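## Task

Remove the grey block marked 0, which sits just below the tower's top block, and lay it flat on the table at least roughly two block widths away from the tower. The remainder of the tower must stay in place, with the top block flat and centred on the block now beneath it. When finished, both blocks must be supported by what lies under them and not by the robot.

## Robot and tools

Robot: two six-joint arms, left_arm and right_arm, facing each other across a table. Each has a parallel gripper whose fingers point along the gripper's +x axis and close along its y axis. The reported hand point (end_effector_position) sits between the fingers, 3 to 4 cm behind the tips. Only the last 1.5 cm of each finger's inner face is flat.

Frame: every pose, velocity and offset uses the scene frame. The origin lies roughly midway between the arms, +z is up, and the table top is at z = +0.020 m. left_arm's base is on the +y side at about (-0.015, +0.463, +0.039); right_arm's base is at about (-0.005, -0.460, +0.039). The arm names do not match image left and right. Printed hand positions and orientations can be a few centimetres off, more at long reach.

execute_actions(actions, cameras): actions is a list of actions. Each action is a table of up to 15 rows, and each row is one control step of 1/30 s. If a table has fewer than 15 rows, its last row is held for the remaining steps. Each row is one flat list of 14 numbers covering both arms: dx, dy, dz, rx, ry, rz, opening for left_arm, then the same seven for right_arm. Every number is in [-1, 1]. The first six numbers of each arm are an offset from that arm's Hand target at the start of the action, not a pose. 1.0 means 0.6 m for dx, dy, dz and 180 degrees for rx, ry, rz, which together form a rotation vector about the hand point. Every row counts from the same start, not from the row before. The next action starts from the new Hand target, so repeating an offset moves the arm again. Sending six zeros re-commands the current Hand target. The opening is absolute, not an offset: +1 is fully open (0.080 m), -1 fully closed, and empty fingers meet near -0.78. Closing from fully open takes at least about 0.6 s. A 0 in the opening slot is a real command, so resend the present opening to keep a gripper as it is. An empty actions list returns camera images and the scene number and task.

move(target, speed, blend, opening_speed, grip_force, blocking, cameras): target is one 14-number row laid out as above, or a list of up to 15 such rows. Every row is an offset from the Hand targets at the move's start, not from the previous row. speed is the path top speed in m/s, from 0.002 to 4.3, default 0.25, given as one value or one per target. Rotation is capped at twice that value in rad/s. blend is a corner radius in metres; the default 0 means a stop at each target. opening_speed is the rate of opening change per second on the -1..1 scale, 0.2 or more. grip_force is a per-pad force cap of 8 to 34 N, given as one value or one per arm; it stays set until changed. blocking=false returns after about 0.5 s while the move continues. The whole move is capped at 10 s, and paths do not avoid obstacles or the other arm. Faster moves lag, stray and hit harder.

The move line reports how the move ended. done means the arm is at rest within 8 mm and 2 degrees. off_target means it rested elsewhere. blocked means something stopped the gripper far from its goal, and the arm then holds. held means a check withheld steps or the clearance check stopped the path. fault means an arm stopped. limits=paced means the command was clipped.

wait(seconds 0 to 10) lets time pass while the arms hold their last command. stop brakes a running move. zoom_image(camera, region [x0, y0, x1, y1] in pixels, at most 504 by 504) enlarges part of the latest image. Cameras are cam_high, cam_low, cam_left_wrist and cam_right_wrist, each 896x504. read_manual returns licence text. finished_scene(scene) ends scene 1 or 2 and cannot be undone.

Results: Hand target is the last commanded pose after clipping. The gripper often settles short of it, and sending zeros again re-asks for it. The controller clips commanded orientation to within 32 degrees of the measured one. grip_measured is the measured opening on the command scale and may be about 2 mm off. On a firmly held hard part it reads up to about 0.067 narrower than the part. To grip at full force, command about 0.08 below the reading at first touch. Joint torques and External joint torques are in joint order; external ones estimate outside pushes and include the weight of anything held. Step readings list positions during actions. MOTOR HOT appears from 50 °C, and at 95 °C the arm is stopped for 30 to 60 s.

Avoid the following. Do not let an arm hit or press against the other arm, including closing one gripper on the other's fingers; this can fail the scene. Keep contact torques below the load limits (waist 17, shoulder 21.1, elbow 21, wrist pitch 5.55, wrist yaw 5.53, wrist roll 5.19 N m), since reaching one stops that arm for 10 s. Do not send a far target in one step, which can cause an over-speed fault. Do not strike the table or fixed objects hard. Avoid dropping or releasing moving blocks, and never let anything leave the table. Keep paths away from an arm's own base. Avoid long stretched-out or loaded holds, which heat the motors. To end a press against something, command the target back past the gripper. A loose block may sometimes be nudged by an outside push.

Each tool is called after ">>>" as a command line: name --argument value for each argument, lists and objects as JSON in quotes; but a table of rows of numbers goes row by row, as --pt "numbers of a row", without its own name.

## Session

>>> execute_actions --actions '[]' --cameras '["all"]'

Scene clock: 0.00 s.
left_arm: end_effector_position=(+0.3726, +0.3654, +0.2048) grip_measured=+1.000 end_effector_quat_wxyz=(+0.935, +0.085, +0.313, -0.142) | right_arm: end_effector_position=(-0.2313, -0.2252, +0.4041) grip_measured=+1.000 end_effector_quat_wxyz=(+0.641, -0.374, -0.016, +0.670)
Joint positions: left_arm=[1.325 1.433 0.927 -0.15 0.028 0.111 0.08] | right_arm=[1.157 1.555 1.857 -1.393 0.998 0.408 0.08]
Joint velocities: within noise
Joint torques (N m): no reading
External joint torques (N m): no reading
Motor temperatures (°C): left_arm=[28 33 30 27 31 35] | right_arm=[30 26 27 32 35 31]
Heat: left arm: hottest wrist roll 35 °C (+0.0 °C/min); right arm: hottest wrist yaw 35 °C (+0.0 °C/min).
Hand target: left_arm +0.3729, +0.3653, +0.2058; +0.936, +0.085, +0.312, -0.142 | right_arm -0.2307, -0.2253, +0.4060; +0.642, -0.371, -0.015, +0.670
Tool commands: left_gripper/opening=+1.0 right_gripper/opening=+1.0

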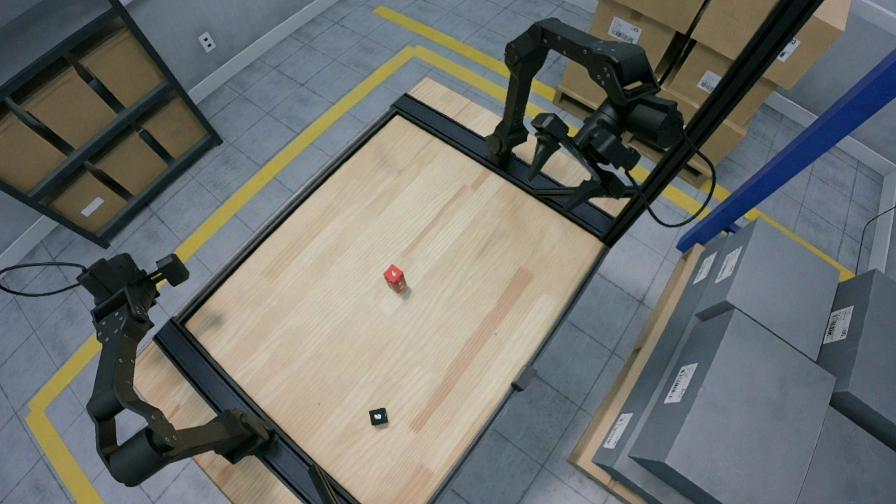

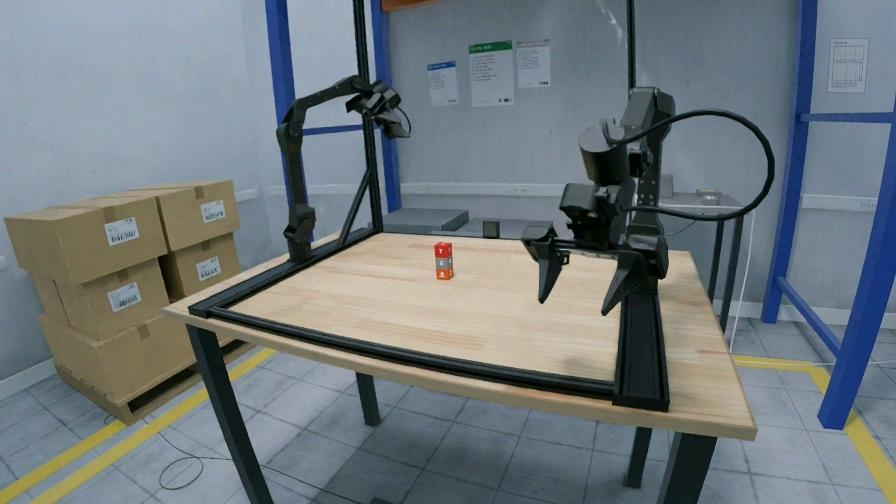

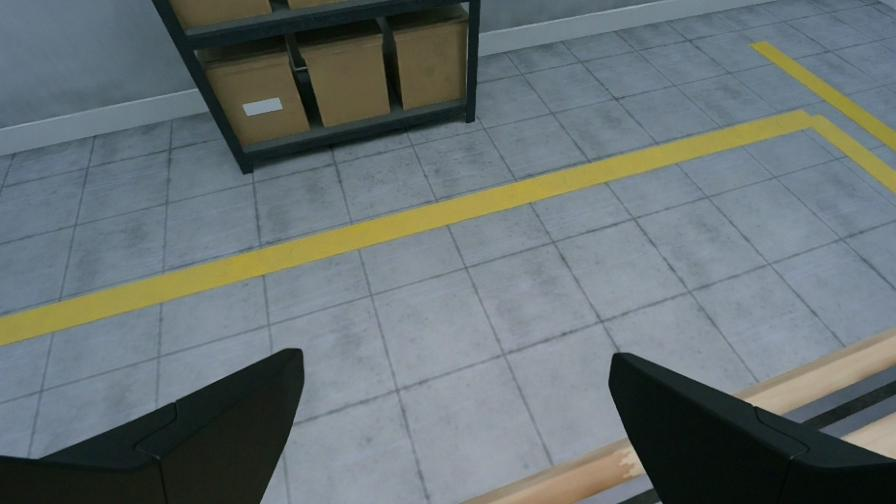

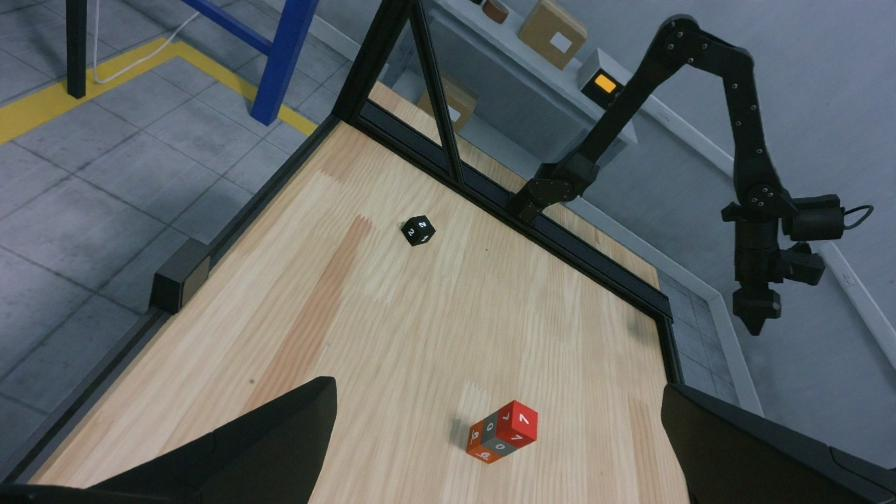

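>>> zoom_image --camera "cam_high" --region '[340, 235, 452, 325]'

>>> zoom_image --camera "cam_low" --region '[388, 215, 500, 305]'

>>> zoom_image --camera "cam_right_wrist" --region '[420, 370, 580, 490]'

Scaled by 4.500.

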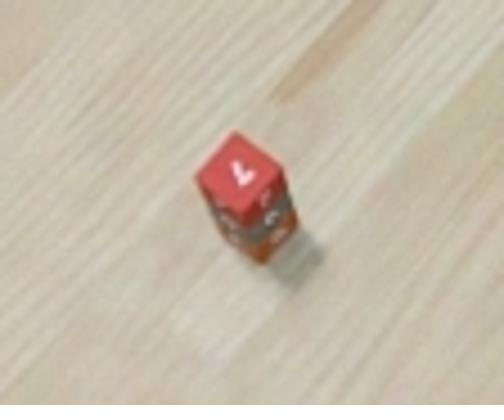

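Scaled by 4.500.

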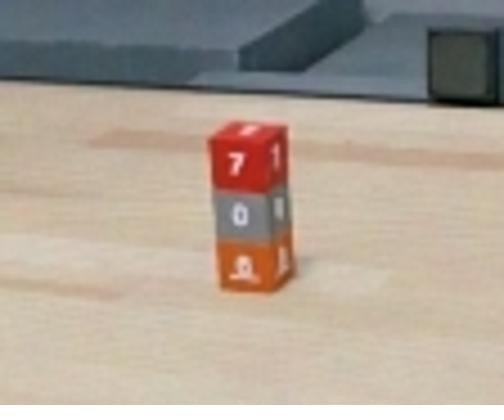

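Scaled by 3.150.

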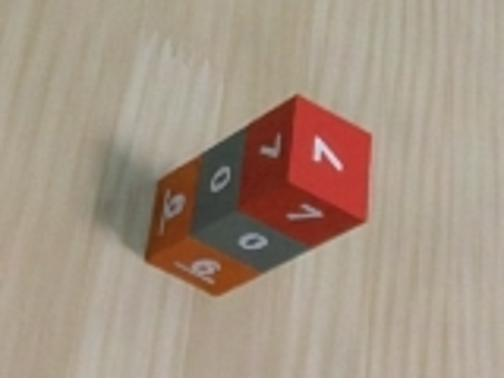

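>>> move --target '[0, 0, 0, 0, 0, 0, 1, 0.3095, 0.2755, -0.1767, -0.3225, 0.1207, -0.1397, 1]' --speed 0.5 --cameras '["cam_high", "cam_low", "cam_right_wrist"]'

Scene clock: 71.30 s.
left_arm: end_effector_position=(+0.3726, +0.3654, +0.2048) grip_measured=+1.000 end_effector_quat_wxyz=(+0.935, +0.085, +0.313, -0.142) | right_arm: end_effector_position=(-0.0445, -0.0620, +0.2993) grip_measured=+1.000 end_effector_quat_wxyz=(+0.558, -0.421, +0.434, +0.569)
Joint positions: left_arm=[1.325 1.433 0.927 -0.15 0.028 0.111 0.08] | right_arm=[0.093 1.964 2.232 -1.566 0.003 0.103 0.08]
Joint torques (N m): left_arm=[0.06 -4.64 6.97 1.88 -0.02 0] | right_arm=[0.07 -6.31 7.04 0.86 -0.07 -0.1]
External joint torques (N m): left_arm=[0.05 1.1 0.15 0.32 -0.03 0] | right_arm=[0.14 1.79 1.8 0.11 -0.09 -0.1]
Motor temperatures (°C): left_arm=[28 38 37 39 31 34] | right_arm=[30 29 33 34 35 31]
Heat: left arm: hottest wrist pitch 39 °C (+8.1 °C/min); right arm: hottest wrist yaw 35 °C (+0.0 °C/min).
Hand target: left_arm +0.3729, +0.3653, +0.2058; +0.936, +0.085, +0.312, -0.142 | right_arm -0.0449, -0.0600, +0.3000; +0.500, -0.500, +0.500, +0.500
Off the commanded pose: left_arm 0.001 m, 0 deg | right_arm 0.002 m, 16 deg.
joint sent to its limit (right arm) — joint 4 (wrist pitch), lower limit. The joint targets are off in orientation, not in position.
move: off_target (right_arm)
Images, in order (width x height): cam_high 896x504, cam_low 896x504, cam_right_wrist 896x504.

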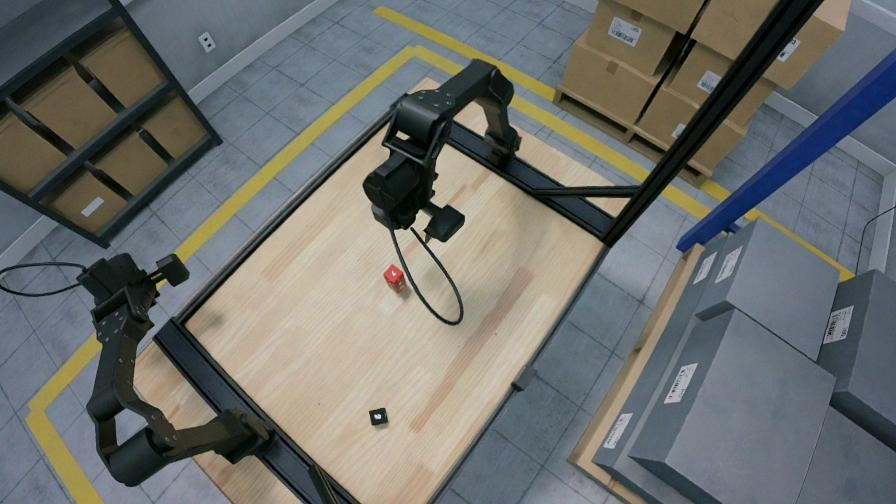

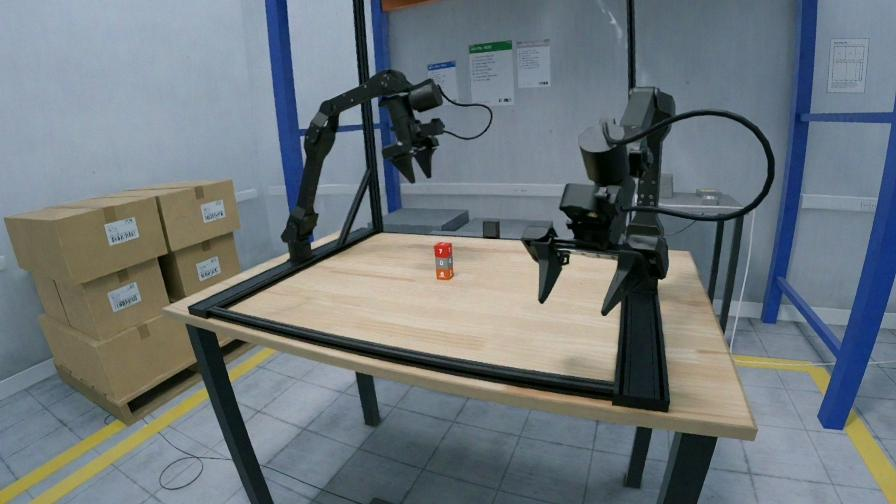

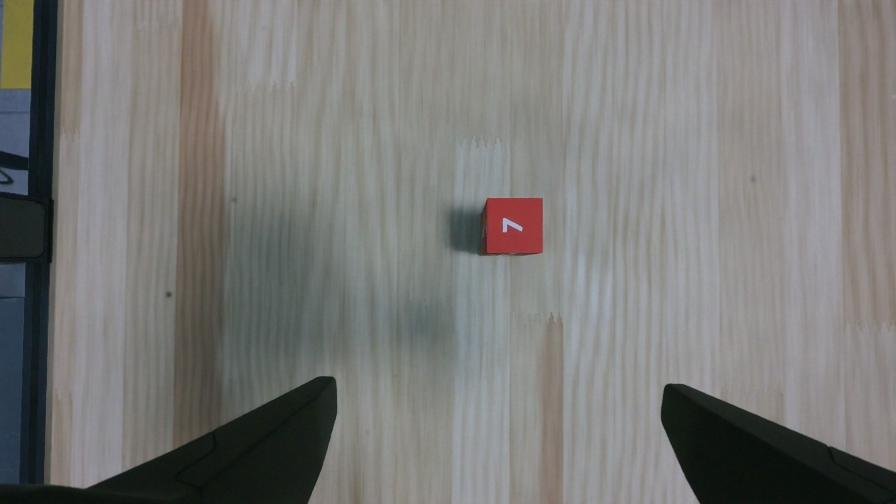

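>>> zoom_image --camera "cam_right_wrist" --region '[440, 170, 590, 280]'

>>> zoom_image --camera "cam_right_wrist" --region '[250, 340, 750, 504]'

Scaled by 3.360.

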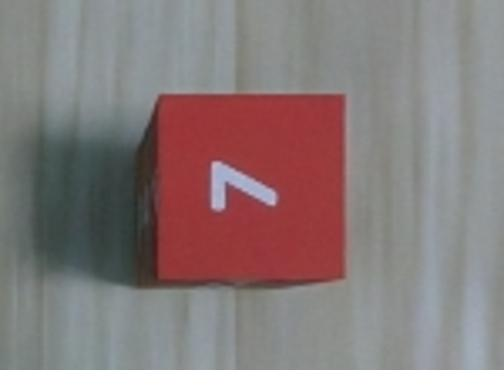

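Scaled by 1.008.

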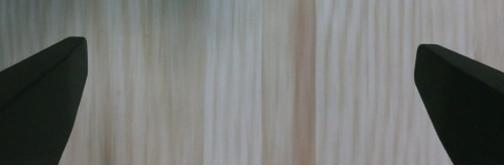

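>>> move --target '[0, 0, 0, 0, 0, 0, 1, 0.0332, 0.0813, -0.1743, 0.1111, 0, 0, 1]' --speed 0.4 --cameras '["cam_low", "cam_high", "cam_right_wrist"]'

Scene clock: 110.30 s.
left_arm: end_effector_position=(+0.3726, +0.3654, +0.2048) grip_measured=+1.000 end_effector_quat_wxyz=(+0.935, +0.085, +0.313, -0.142) | right_arm: end_effector_position=(-0.0251, -0.0109, +0.1980) grip_measured=+1.000 end_effector_quat_wxyz=(+0.581, -0.403, +0.406, +0.580)
Joint positions: left_arm=[1.325 1.433 0.927 -0.15 0.028 0.111 0.08] | right_arm=[0.043 1.97 1.798 -1.045 0.017 0.051 0.08]
Joint torques (N m): left_arm=[0.06 -4.65 6.97 1.87 0 -0.01] | right_arm=[0.04 -7.45 5.78 1.37 0.06 -0.15]
External joint torques (N m): left_arm=[0.01 1.11 0.12 0.3 0 -0.01] | right_arm=[0.07 1.52 -0.26 0.51 0.04 -0.15]
Motor temperatures (°C): left_arm=[28 38 38 40 31 34] | right_arm=[29 35 34 32 35 31]
Heat: left arm: hottest wrist pitch 40 °C (+3.0 °C/min); right arm: hottest shoulder 35 °C (+6.1 °C/min).
Hand target: left_arm +0.3729, +0.3653, +0.2058; +0.936, +0.085, +0.312, -0.142 | right_arm -0.0251, -0.0112, +0.1954; +0.579, -0.406, +0.405, +0.579
Off the commanded pose: left_arm 0.001 m, 0 deg | right_arm 0.003 m, 0 deg.
move: done
Images, in order (width x height): cam_high 896x504, cam_low 896x504, cam_right_wrist 896x504.

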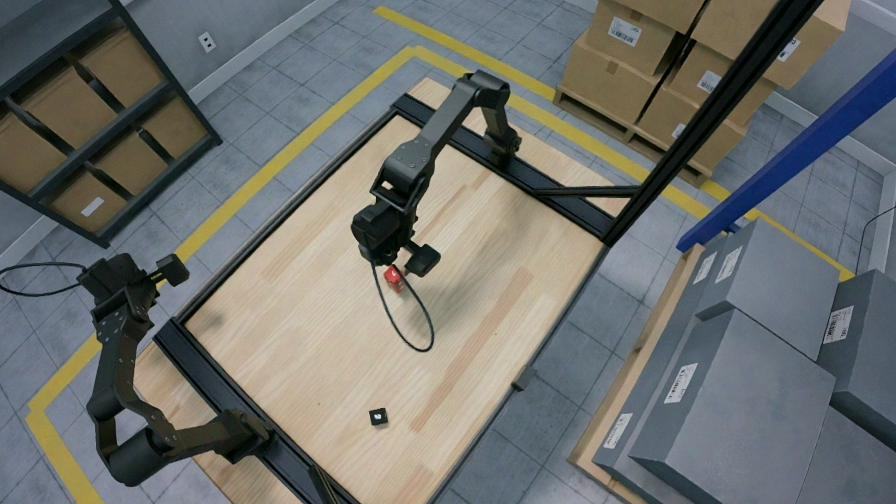

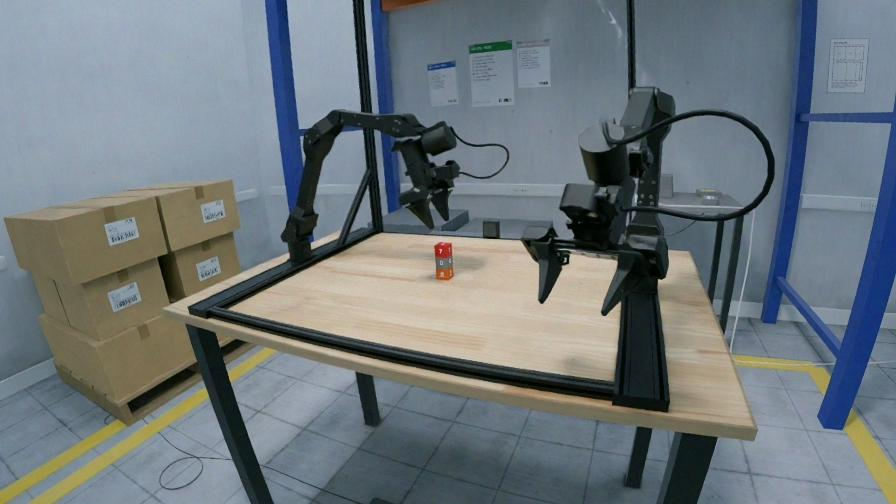

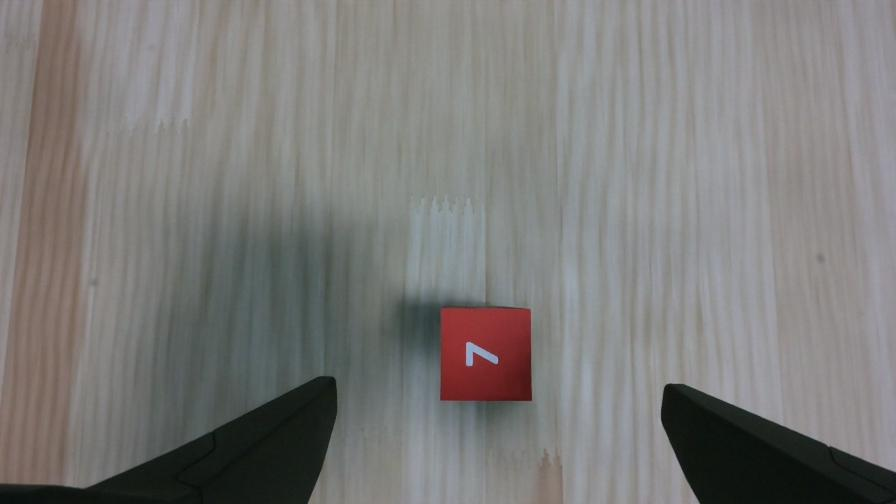

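>>> zoom_image --camera "cam_low" --region '[380, 170, 500, 290]'

>>> zoom_image --camera "cam_right_wrist" --region '[300, 270, 700, 470]'

Scaled by 4.200.

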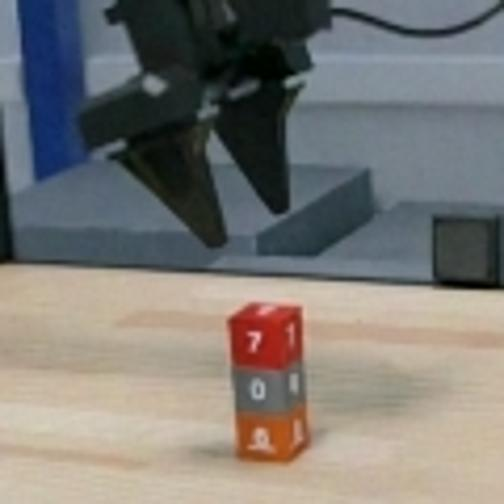

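Scaled by 1.260.

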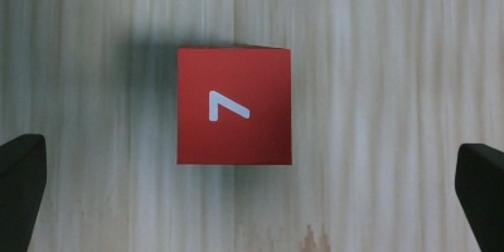

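>>> move --pt "0 0 0 0 0 0 1 0 0.0167 -0.1183 0 0 0 1" --pt "0 0 0 0 0 0 1 0 0.0167 -0.1183 0 0 0 -0.2" --speed 0.15 --opening_speed 1.2 --grip_force 15 --cameras '["cam_low", "cam_right_wrist"]'

Scene clock: 138.73 s.
left_arm: end_effector_position=(+0.3726, +0.3654, +0.2048) grip_measured=+1.000 end_effector_quat_wxyz=(+0.935, +0.085, +0.313, -0.142) | right_arm: end_effector_position=(-0.0256, -0.0007, +0.1285) grip_measured=-0.097 end_effector_quat_wxyz=(+0.581, -0.403, +0.404, +0.581)
Joint positions: left_arm=[1.325 1.433 0.927 -0.15 0.028 0.111 0.08] | right_arm=[0.043 2.026 1.599 -0.788 0.017 0.05 0.031]
Joint torques (N m): left_arm=[0.05 -4.63 6.93 1.88 -0.03 0] | right_arm=[-0.03 -7.24 6.01 1.29 0.08 -0.15]
External joint torques (N m): left_arm=[-0.02 1.07 0.17 0.34 -0.03 0] | right_arm=[0.02 2.05 0 0.41 0.05 -0.15]
Heat: left arm: hottest wrist pitch 41 °C (+2.0 °C/min); right arm: hottest shoulder 35 °C (+4.0 °C/min).
Hand target: left_arm +0.3729, +0.3653, +0.2058; +0.936, +0.085, +0.312, -0.142 | right_arm -0.0251, -0.0012, +0.1244; +0.579, -0.406, +0.406, +0.579
Off the commanded pose: left_arm 0.001 m, 0 deg | right_arm 0.004 m, 0 deg.
grip_force (N): 15, 15
move: done
Images, in order (width x height): cam_low 896x504, cam_right_wrist 896x504.

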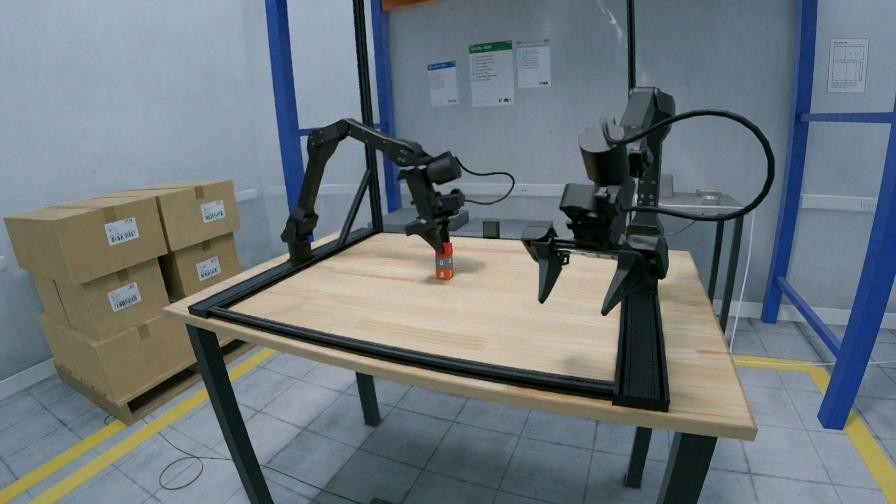

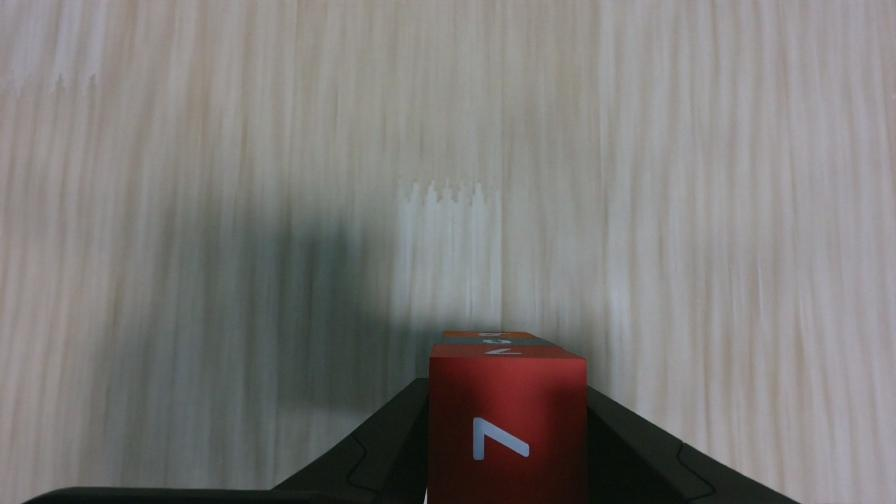

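>>> zoom_image --camera "cam_right_wrist" --region '[380, 310, 640, 504]'

>>> zoom_image --camera "cam_low" --region '[390, 190, 500, 290]'

Scaled by 1.938.

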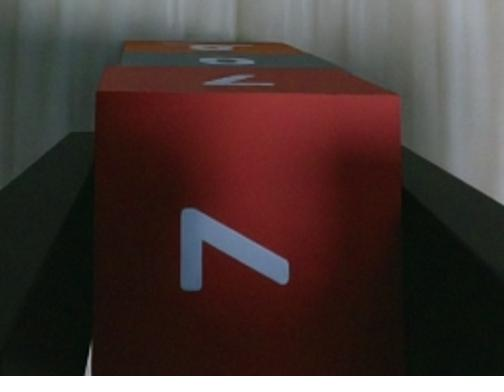

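Scaled by 4.582.

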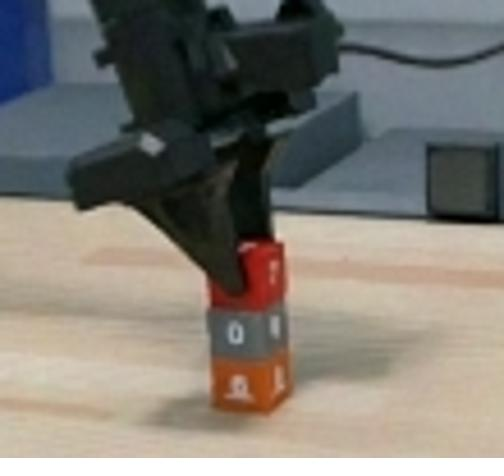

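>>> move --pt "0 0 0 0 0 0 1 0 0 0.0833 0 0 0 -0.2" --pt "0 0 0 0 0 0 1 -0.1833 -0.1167 0.0667 0 0 0 -0.2" --pt "0 0 0 0 0 0 1 -0.1833 -0.1167 -0.0975 0 0 0 -0.2" --speed '[0.2, 0.35, 0.2]' --blend '[0.02, 0.03, 0]' --cameras '["cam_low", "cam_high", "cam_right_wrist"]'

Scene clock: 154.93 s.
left_arm: end_effector_position=(+0.3726, +0.3654, +0.2048) grip_measured=+1.000 end_effector_quat_wxyz=(+0.935, +0.085, +0.313, -0.142) | right_arm: end_effector_position=(-0.1351, -0.0701, +0.0700) grip_measured=-0.095 end_effector_quat_wxyz=(+0.579, -0.404, +0.404, +0.582)
Joint positions: left_arm=[1.325 1.433 0.927 -0.15 0.028 0.111 0.08] | right_arm=[0.359 1.937 1.227 -0.526 0.123 0.343 0.031]
Joint torques (N m): left_arm=[0.04 -4.59 6.97 1.87 0.02 -0.01] | right_arm=[-0.07 -5.86 5.21 1.35 0.12 0.13]
External joint torques (N m): left_arm=[0.07 1.19 0.13 0.3 0 0] | right_arm=[-0.03 2.33 -0.3 0.51 0.02 0.13]
Heat: left arm: hottest wrist pitch 41 °C (+1.0 °C/min); right arm: hottest shoulder 38 °C (+5.0 °C/min).
Hand target: left_arm +0.3729, +0.3653, +0.2058; +0.936, +0.085, +0.312, -0.142 | right_arm -0.1350, -0.0711, +0.0659; +0.579, -0.405, +0.406, +0.579
Off the commanded pose: left_arm 0.001 m, 0 deg | right_arm 0.004 m, 0 deg.
grip_force (N): 15, 15
move: done
Images, in order (width x height): cam_high 896x504, cam_low 896x504, cam_right_wrist 896x504.

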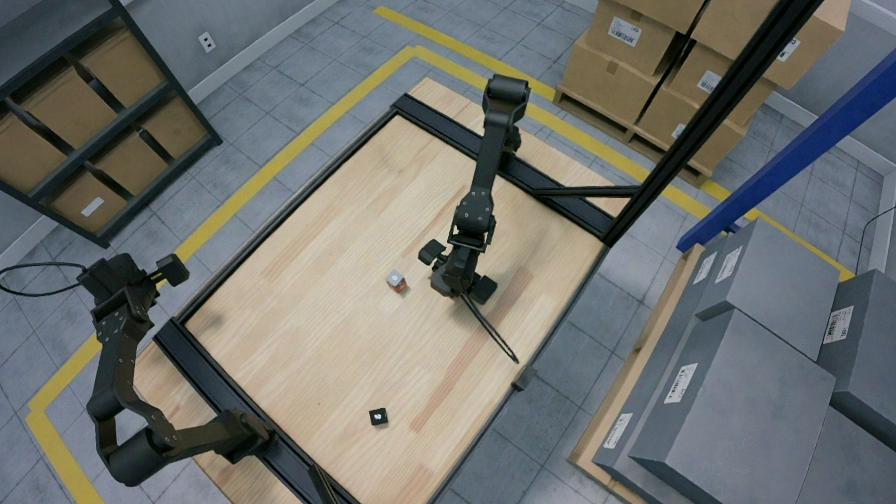

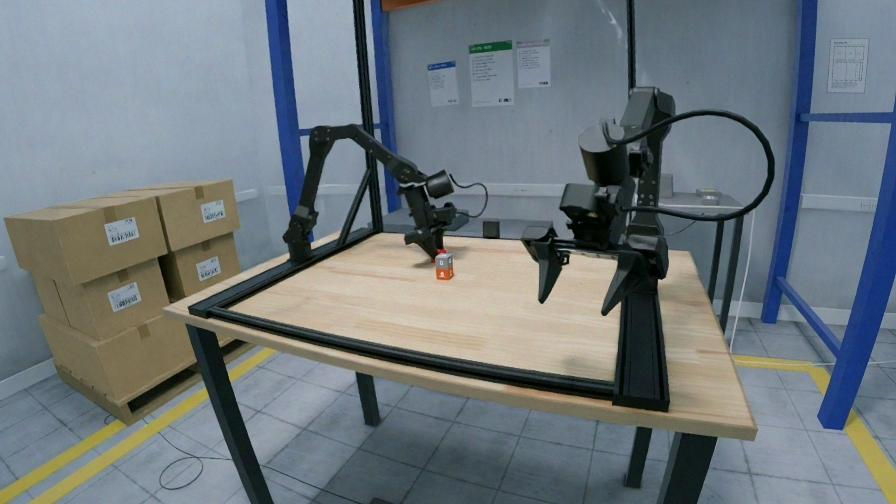

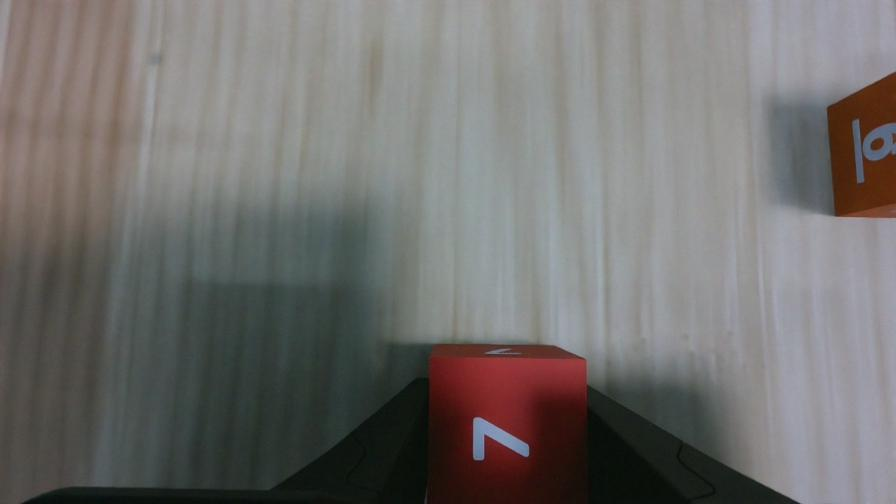

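>>> move --target '[0, 0, 0, 0, 0, 0, 1, 0, 0, -0.0108, 0, 0, 0, -0.2]' --speed 0.03 --cameras '["cam_low", "cam_right_wrist"]'

>>> zoom_image --camera "cam_low" --region '[390, 210, 480, 290]'

Scene clock: 160.10 s.
left_arm: end_effector_position=(+0.3726, +0.3654, +0.2048) grip_measured=+1.000 end_effector_quat_wxyz=(+0.935, +0.085, +0.313, -0.142) | right_arm: end_effector_position=(-0.1359, -0.0680, +0.0679) grip_measured=-0.095 end_effector_quat_wxyz=(+0.581, -0.399, +0.401, +0.585)
Joint positions: left_arm=[1.325 1.433 0.927 -0.15 0.028 0.111 0.08] | right_arm=[0.359 1.941 1.22 -0.502 0.123 0.343 0.031]
Joint torques (N m): left_arm=[0.09 -4.62 6.95 1.88 -0.01 0] | right_arm=[0.12 -5.52 4.79 1.38 0.15 0.18]
External joint torques (N m): left_arm=[0.07 1.12 0.13 0.32 -0.02 0.01] | right_arm=[0.12 2.61 -0.66 0.53 0.06 0.18]
Heat: left arm: hottest wrist pitch 42 °C (+2.0 °C/min); right arm: hottest shoulder 37 °C (+3.0 °C/min).
Hand target: left_arm +0.3729, +0.3653, +0.2058; +0.936, +0.085, +0.312, -0.142 | right_arm -0.1350, -0.0711, +0.0594; +0.579, -0.406, +0.406, +0.579
Off the commanded pose: left_arm 0.001 m, 0 deg | right_arm 0.009 m, 1 deg.
grip_force (N): 15, 15
move: off_target (right_arm)
Images, in order (width x height): cam_low 896x504, cam_right_wrist 896x504.

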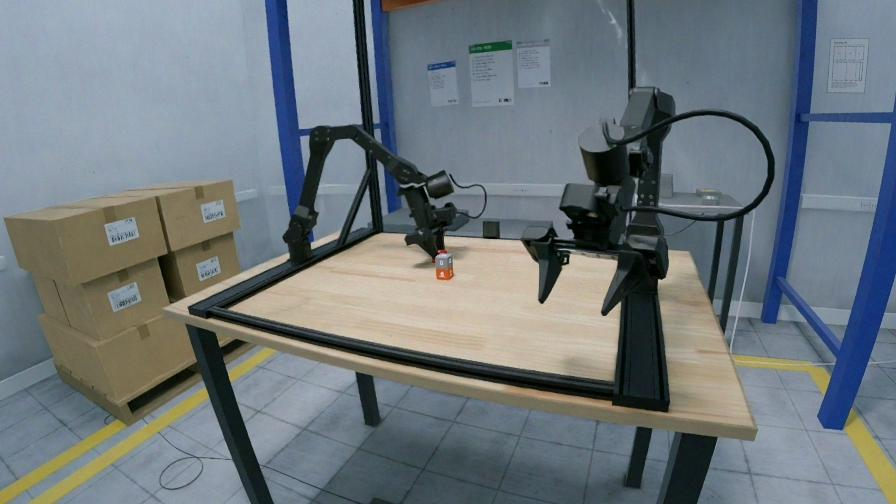

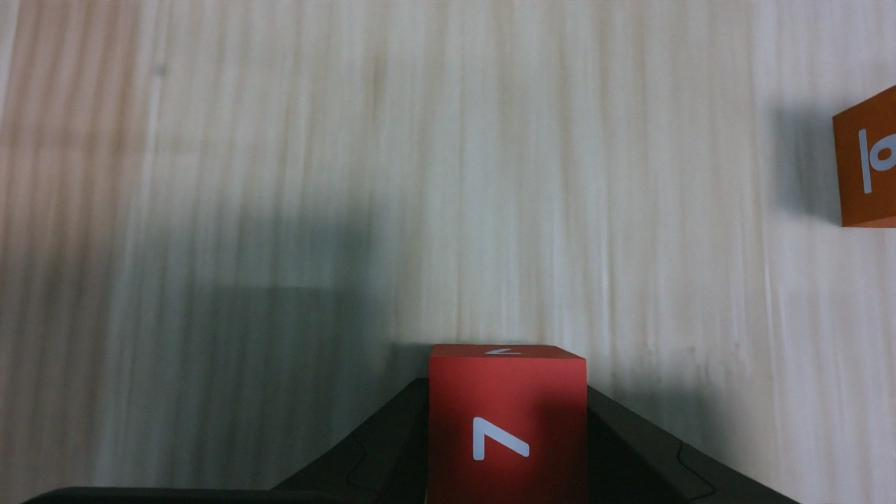

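Scaled by 5.600.

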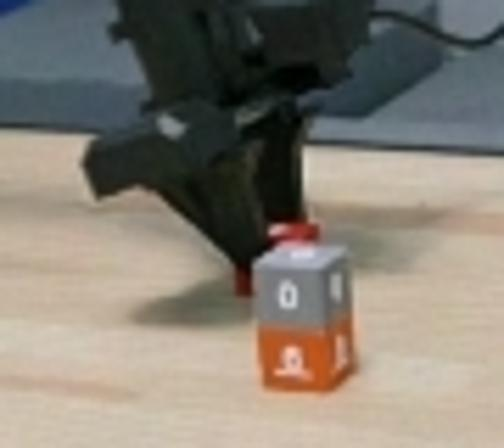

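>>> move --target '[0, 0, 0, 0, 0, 0, 1, 0, 0, -0.0067, 0, 0, 0, -0.2]' --speed 0.03 --cameras '["cam_right_wrist"]'

Scene clock: 165.37 s.
left_arm: end_effector_position=(+0.3726, +0.3654, +0.2048) grip_measured=+1.000 end_effector_quat_wxyz=(+0.935, +0.085, +0.313, -0.142) | right_arm: end_effector_position=(-0.1361, -0.0666, +0.0672) grip_measured=-0.095 end_effector_quat_wxyz=(+0.582, -0.396, +0.400, +0.587)
Joint positions: left_arm=[1.325 1.433 0.927 -0.15 0.028 0.111 0.08] | right_arm=[0.359 1.942 1.215 -0.488 0.124 0.343 0.031]
Joint torques (N m): left_arm=[0.09 -4.64 7.02 1.88 -0.02 0] | right_arm=[0.01 -5.02 4.33 1.35 0.06 0.16]
External joint torques (N m): left_arm=[0.12 1.14 0.18 0.31 -0.04 0] | right_arm=[0.05 3.2 -1.18 0.47 -0.03 0.16]
Heat: left arm: hottest wrist pitch 42 °C (+2.0 °C/min); right arm: hottest shoulder 36 °C (+2.0 °C/min).
Hand target: left_arm +0.3729, +0.3653, +0.2058; +0.936, +0.085, +0.312, -0.142 | right_arm -0.1350, -0.0712, +0.0554; +0.579, -0.406, +0.406, +0.579
Off the commanded pose: left_arm 0.001 m, 0 deg | right_arm 0.013 m, 2 deg.
grip_force (N): 15, 15
move: off_target (right_arm)
Images, in order (width x height): cam_right_wrist 896x504.

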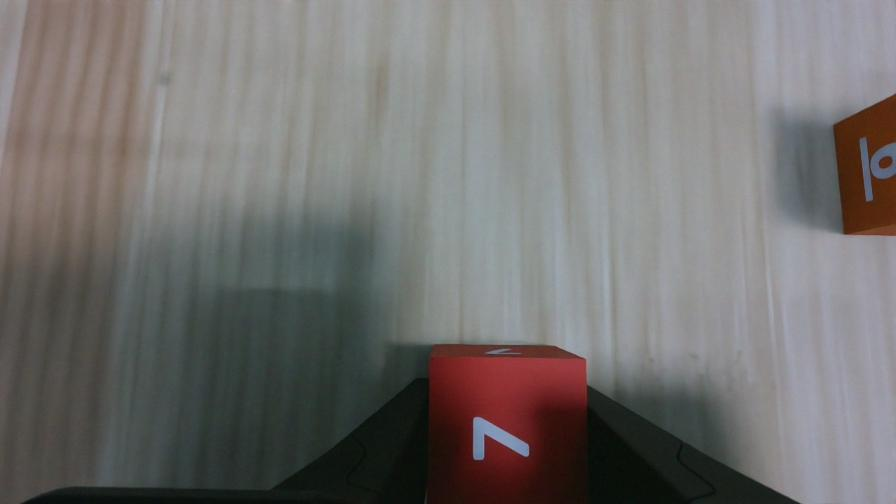

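>>> move --pt "0 0 0 0 0 0 1 0 0 0.01 0 0 0 -0.2" --pt "0 0 0 0 0 0 1 0 0 0.01 0 0 0 1" --pt "0 0 0 0 0 0 1 0 0 0.1667 0 0 0 1" --pt "0 0 0 0 0 0 1 0.1832 0.1167 0.1577 0 0 0 1" --speed '[0.03, 0.05, 0.2, 0.35]' --blend '[0, 0, 0.03, 0]' --opening_speed 2 --cameras '["cam_low", "cam_right_wrist", "cam_high"]'

Scene clock: 177.00 s.
left_arm: end_effector_position=(+0.3726, +0.3654, +0.2048) grip_measured=+1.000 end_effector_quat_wxyz=(+0.935, +0.085, +0.313, -0.142) | right_arm: end_effector_position=(-0.0253, -0.0039, +0.1505) grip_measured=+0.997 end_effector_quat_wxyz=(+0.580, -0.405, +0.406, +0.578)
Joint positions: left_arm=[1.325 1.433 0.927 -0.15 0.028 0.111 0.08] | right_arm=[0.044 2.007 1.662 -0.878 0.019 0.05 0.08]
Joint torques (N m): left_arm=[0.03 -4.63 6.97 1.87 -0.01 0] | right_arm=[0.02 -6.82 8.01 0.95 -0.03 -0.14]
External joint torques (N m): left_arm=[0.03 1.09 0.18 0.32 -0.02 0] | right_arm=[0.12 2.47 1.9 0.06 -0.06 -0.15]
Heat: left arm: hottest wrist pitch 42 °C (+1.0 °C/min); right arm: hottest shoulder 35 °C (+1.0 °C/min).
Hand target: left_arm +0.3729, +0.3653, +0.2058; +0.936, +0.085, +0.312, -0.142 | right_arm -0.0252, -0.0011, +0.1500; +0.579, -0.406, +0.405, +0.579
Off the commanded pose: left_arm 0.001 m, 0 deg | right_arm 0.003 m, 0 deg.
grip_force (N): 15, 15
move: done
Images, in order (width x height): cam_high 896x504, cam_low 896x504, cam_right_wrist 896x504.

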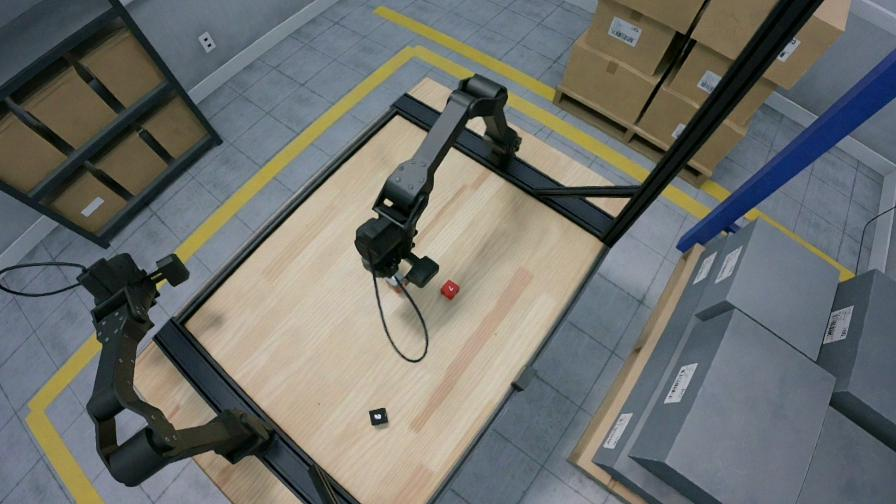

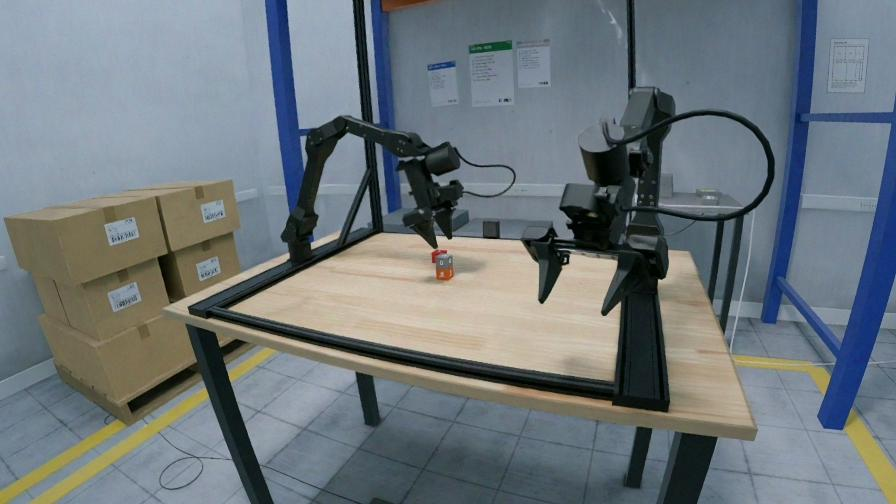

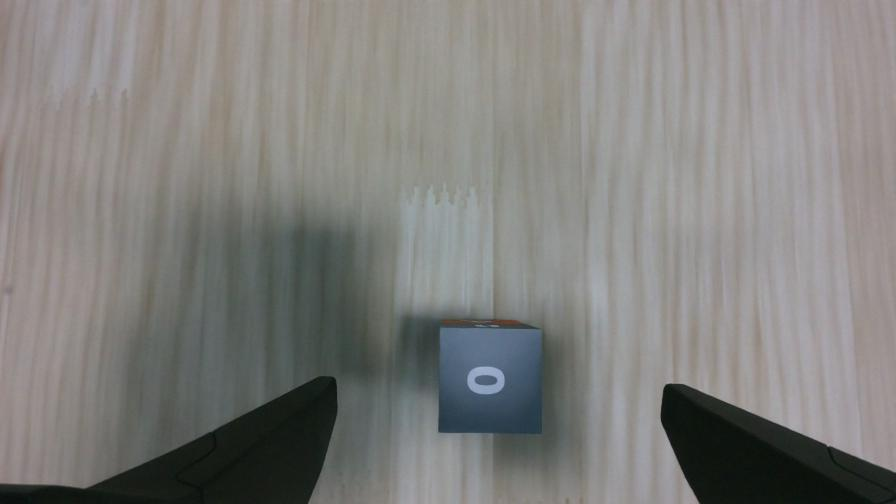

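>>> move --pt "0 0 0 0 0 0 1 0 0 -0.096 0 0 0 1" --pt "0 0 0 0 0 0 1 0 0 -0.096 0 0 0 -0.2" --speed 0.15 --opening_speed 1.2 --cameras '["cam_low", "cam_right_wrist"]'

>>> zoom_image --camera "cam_low" --region '[390, 200, 490, 290]'

Scene clock: 186.13 s.
left_arm: end_effector_position=(+0.3726, +0.3654, +0.2048) grip_measured=+1.000 end_effector_quat_wxyz=(+0.935, +0.085, +0.313, -0.142) | right_arm: end_effector_position=(-0.0255, -0.0002, +0.0967) grip_measured=-0.098 end_effector_quat_wxyz=(+0.582, -0.403, +0.404, +0.580)
Joint positions: left_arm=[1.325 1.433 0.927 -0.15 0.028 0.111 0.08] | right_arm=[0.044 2.057 1.516 -0.672 0.019 0.05 0.031]
Joint torques (N m): left_arm=[0.09 -4.69 6.96 1.89 -0.01 0] | right_arm=[-0.04 -7.42 5.84 1.31 -0.01 -0.13]
External joint torques (N m): left_arm=[0.09 1.03 0.18 0.34 -0.02 0] | right_arm=[0.05 2.03 -0.1 0.41 -0.03 -0.13]
Heat: left arm: hottest wrist pitch 42 °C (+1.0 °C/min); right arm: hottest shoulder 36 °C (+1.0 °C/min).
Hand target: left_arm +0.3729, +0.3653, +0.2058; +0.936, +0.085, +0.312, -0.142 | right_arm -0.0252, -0.0011, +0.0924; +0.579, -0.406, +0.405, +0.579
Off the commanded pose: left_arm 0.001 m, 0 deg | right_arm 0.004 m, 0 deg.
grip_force (N): 15, 15
move: done
Images, in order (width x height): cam_low 896x504, cam_right_wrist 896x504.

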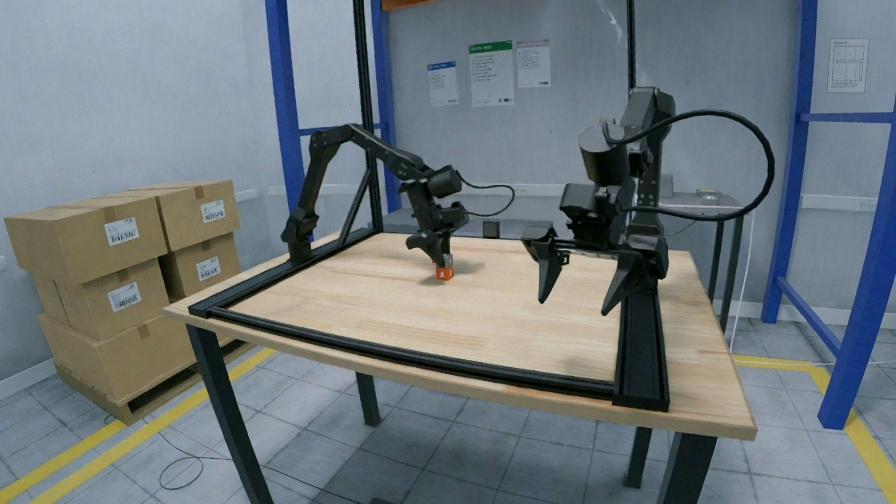

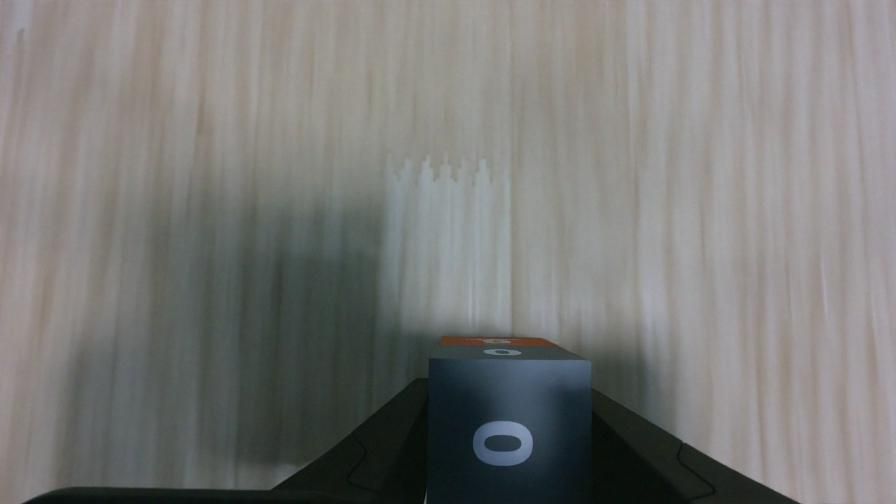

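Scaled by 5.040.

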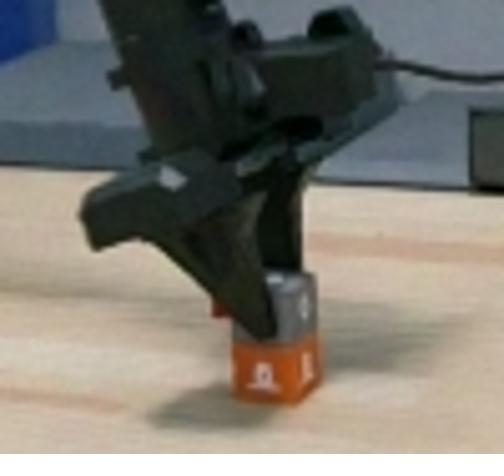

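>>> move --pt "0 0 0 0 0 0 1 0 0 0.075 0 0 0 -0.2" --pt "0 0 0 0 0 0 1 0.2333 -0.1167 0.06 0 0 0 -0.2" --pt "0 0 0 0 0 0 1 0.2333 -0.1167 -0.0467 0 0 0 -0.2" --pt "0 0 0 0 0 0 1 0.2333 -0.1167 -0.0517 0 0 0 -0.2" --speed '[0.2, 0.35, 0.2, 0.03]' --blend '[0.02, 0.03, 0, 0]' --cameras '["cam_low", "cam_high", "cam_right_wrist"]'

Scene clock: 198.03 s.
left_arm: end_effector_position=(+0.3726, +0.3654, +0.2048) grip_measured=+1.000 end_effector_quat_wxyz=(+0.935, +0.085, +0.313, -0.142) | right_arm: end_effector_position=(+0.1154, -0.0695, +0.0665) grip_measured=-0.098 end_effector_quat_wxyz=(+0.583, -0.403, +0.402, +0.579)
Joint positions: left_arm=[1.325 1.433 0.927 -0.15 0.028 0.111 0.08] | right_arm=[-0.347 1.931 1.202 -0.5 -0.112 -0.318 0.031]
Joint torques (N m): left_arm=[0.12 -4.64 6.98 1.88 -0.02 0.02] | right_arm=[-0.23 -5.78 5.15 1.32 -0.16 -0.08]
External joint torques (N m): left_arm=[0.16 1.15 0.09 0.29 -0.04 0.02] | right_arm=[-0.2 2.35 -0.36 0.45 -0.09 -0.09]
Heat: left arm: hottest wrist pitch 42 °C (+1.0 °C/min); right arm: hottest shoulder 36 °C (+1.0 °C/min).
Hand target: left_arm +0.3729, +0.3653, +0.2058; +0.936, +0.085, +0.312, -0.142 | right_arm +0.1148, -0.0712, +0.0614; +0.579, -0.406, +0.406, +0.579
Off the commanded pose: left_arm 0.001 m, 0 deg | right_arm 0.005 m, 1 deg.
grip_force (N): 15, 15
move: done
Images, in order (width x height): cam_high 896x504, cam_low 896x504, cam_right_wrist 896x504.

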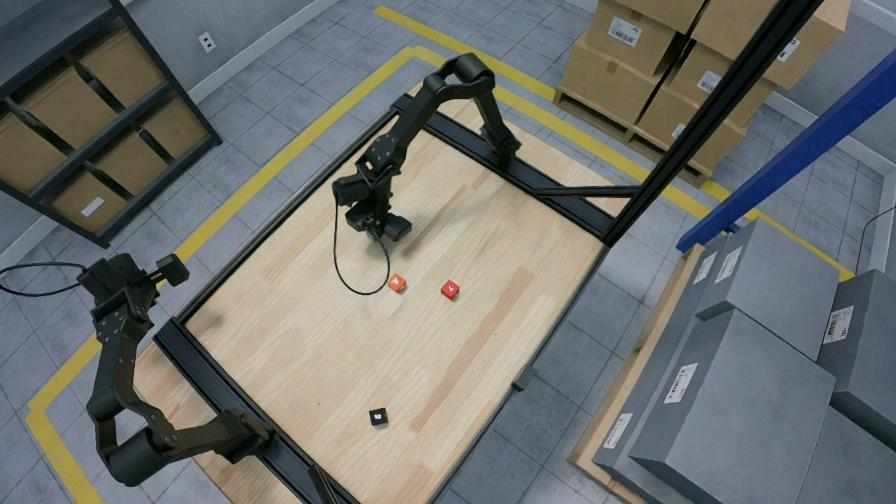

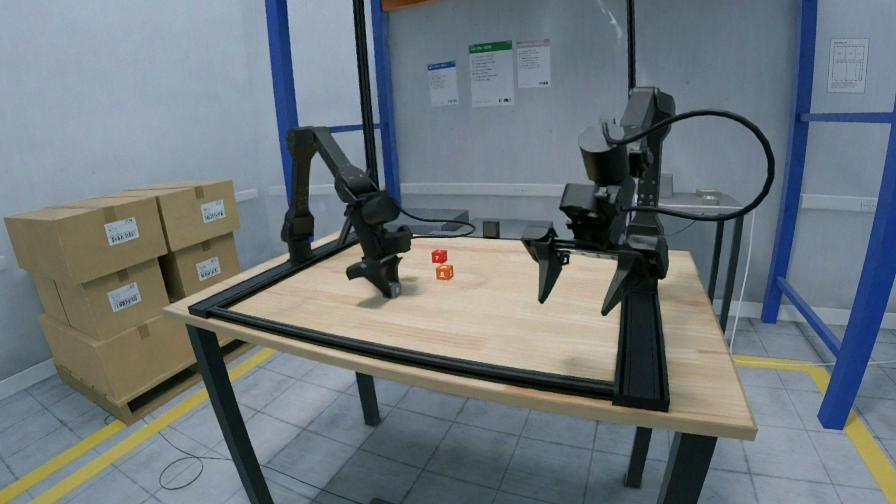

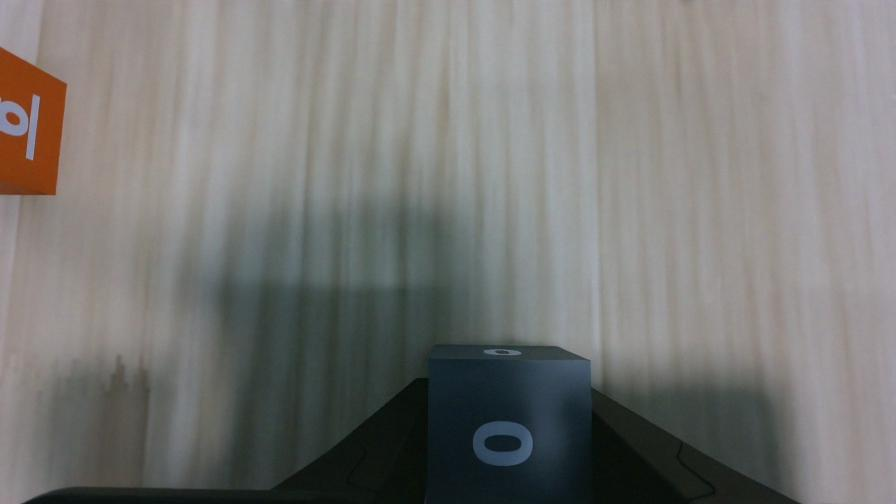

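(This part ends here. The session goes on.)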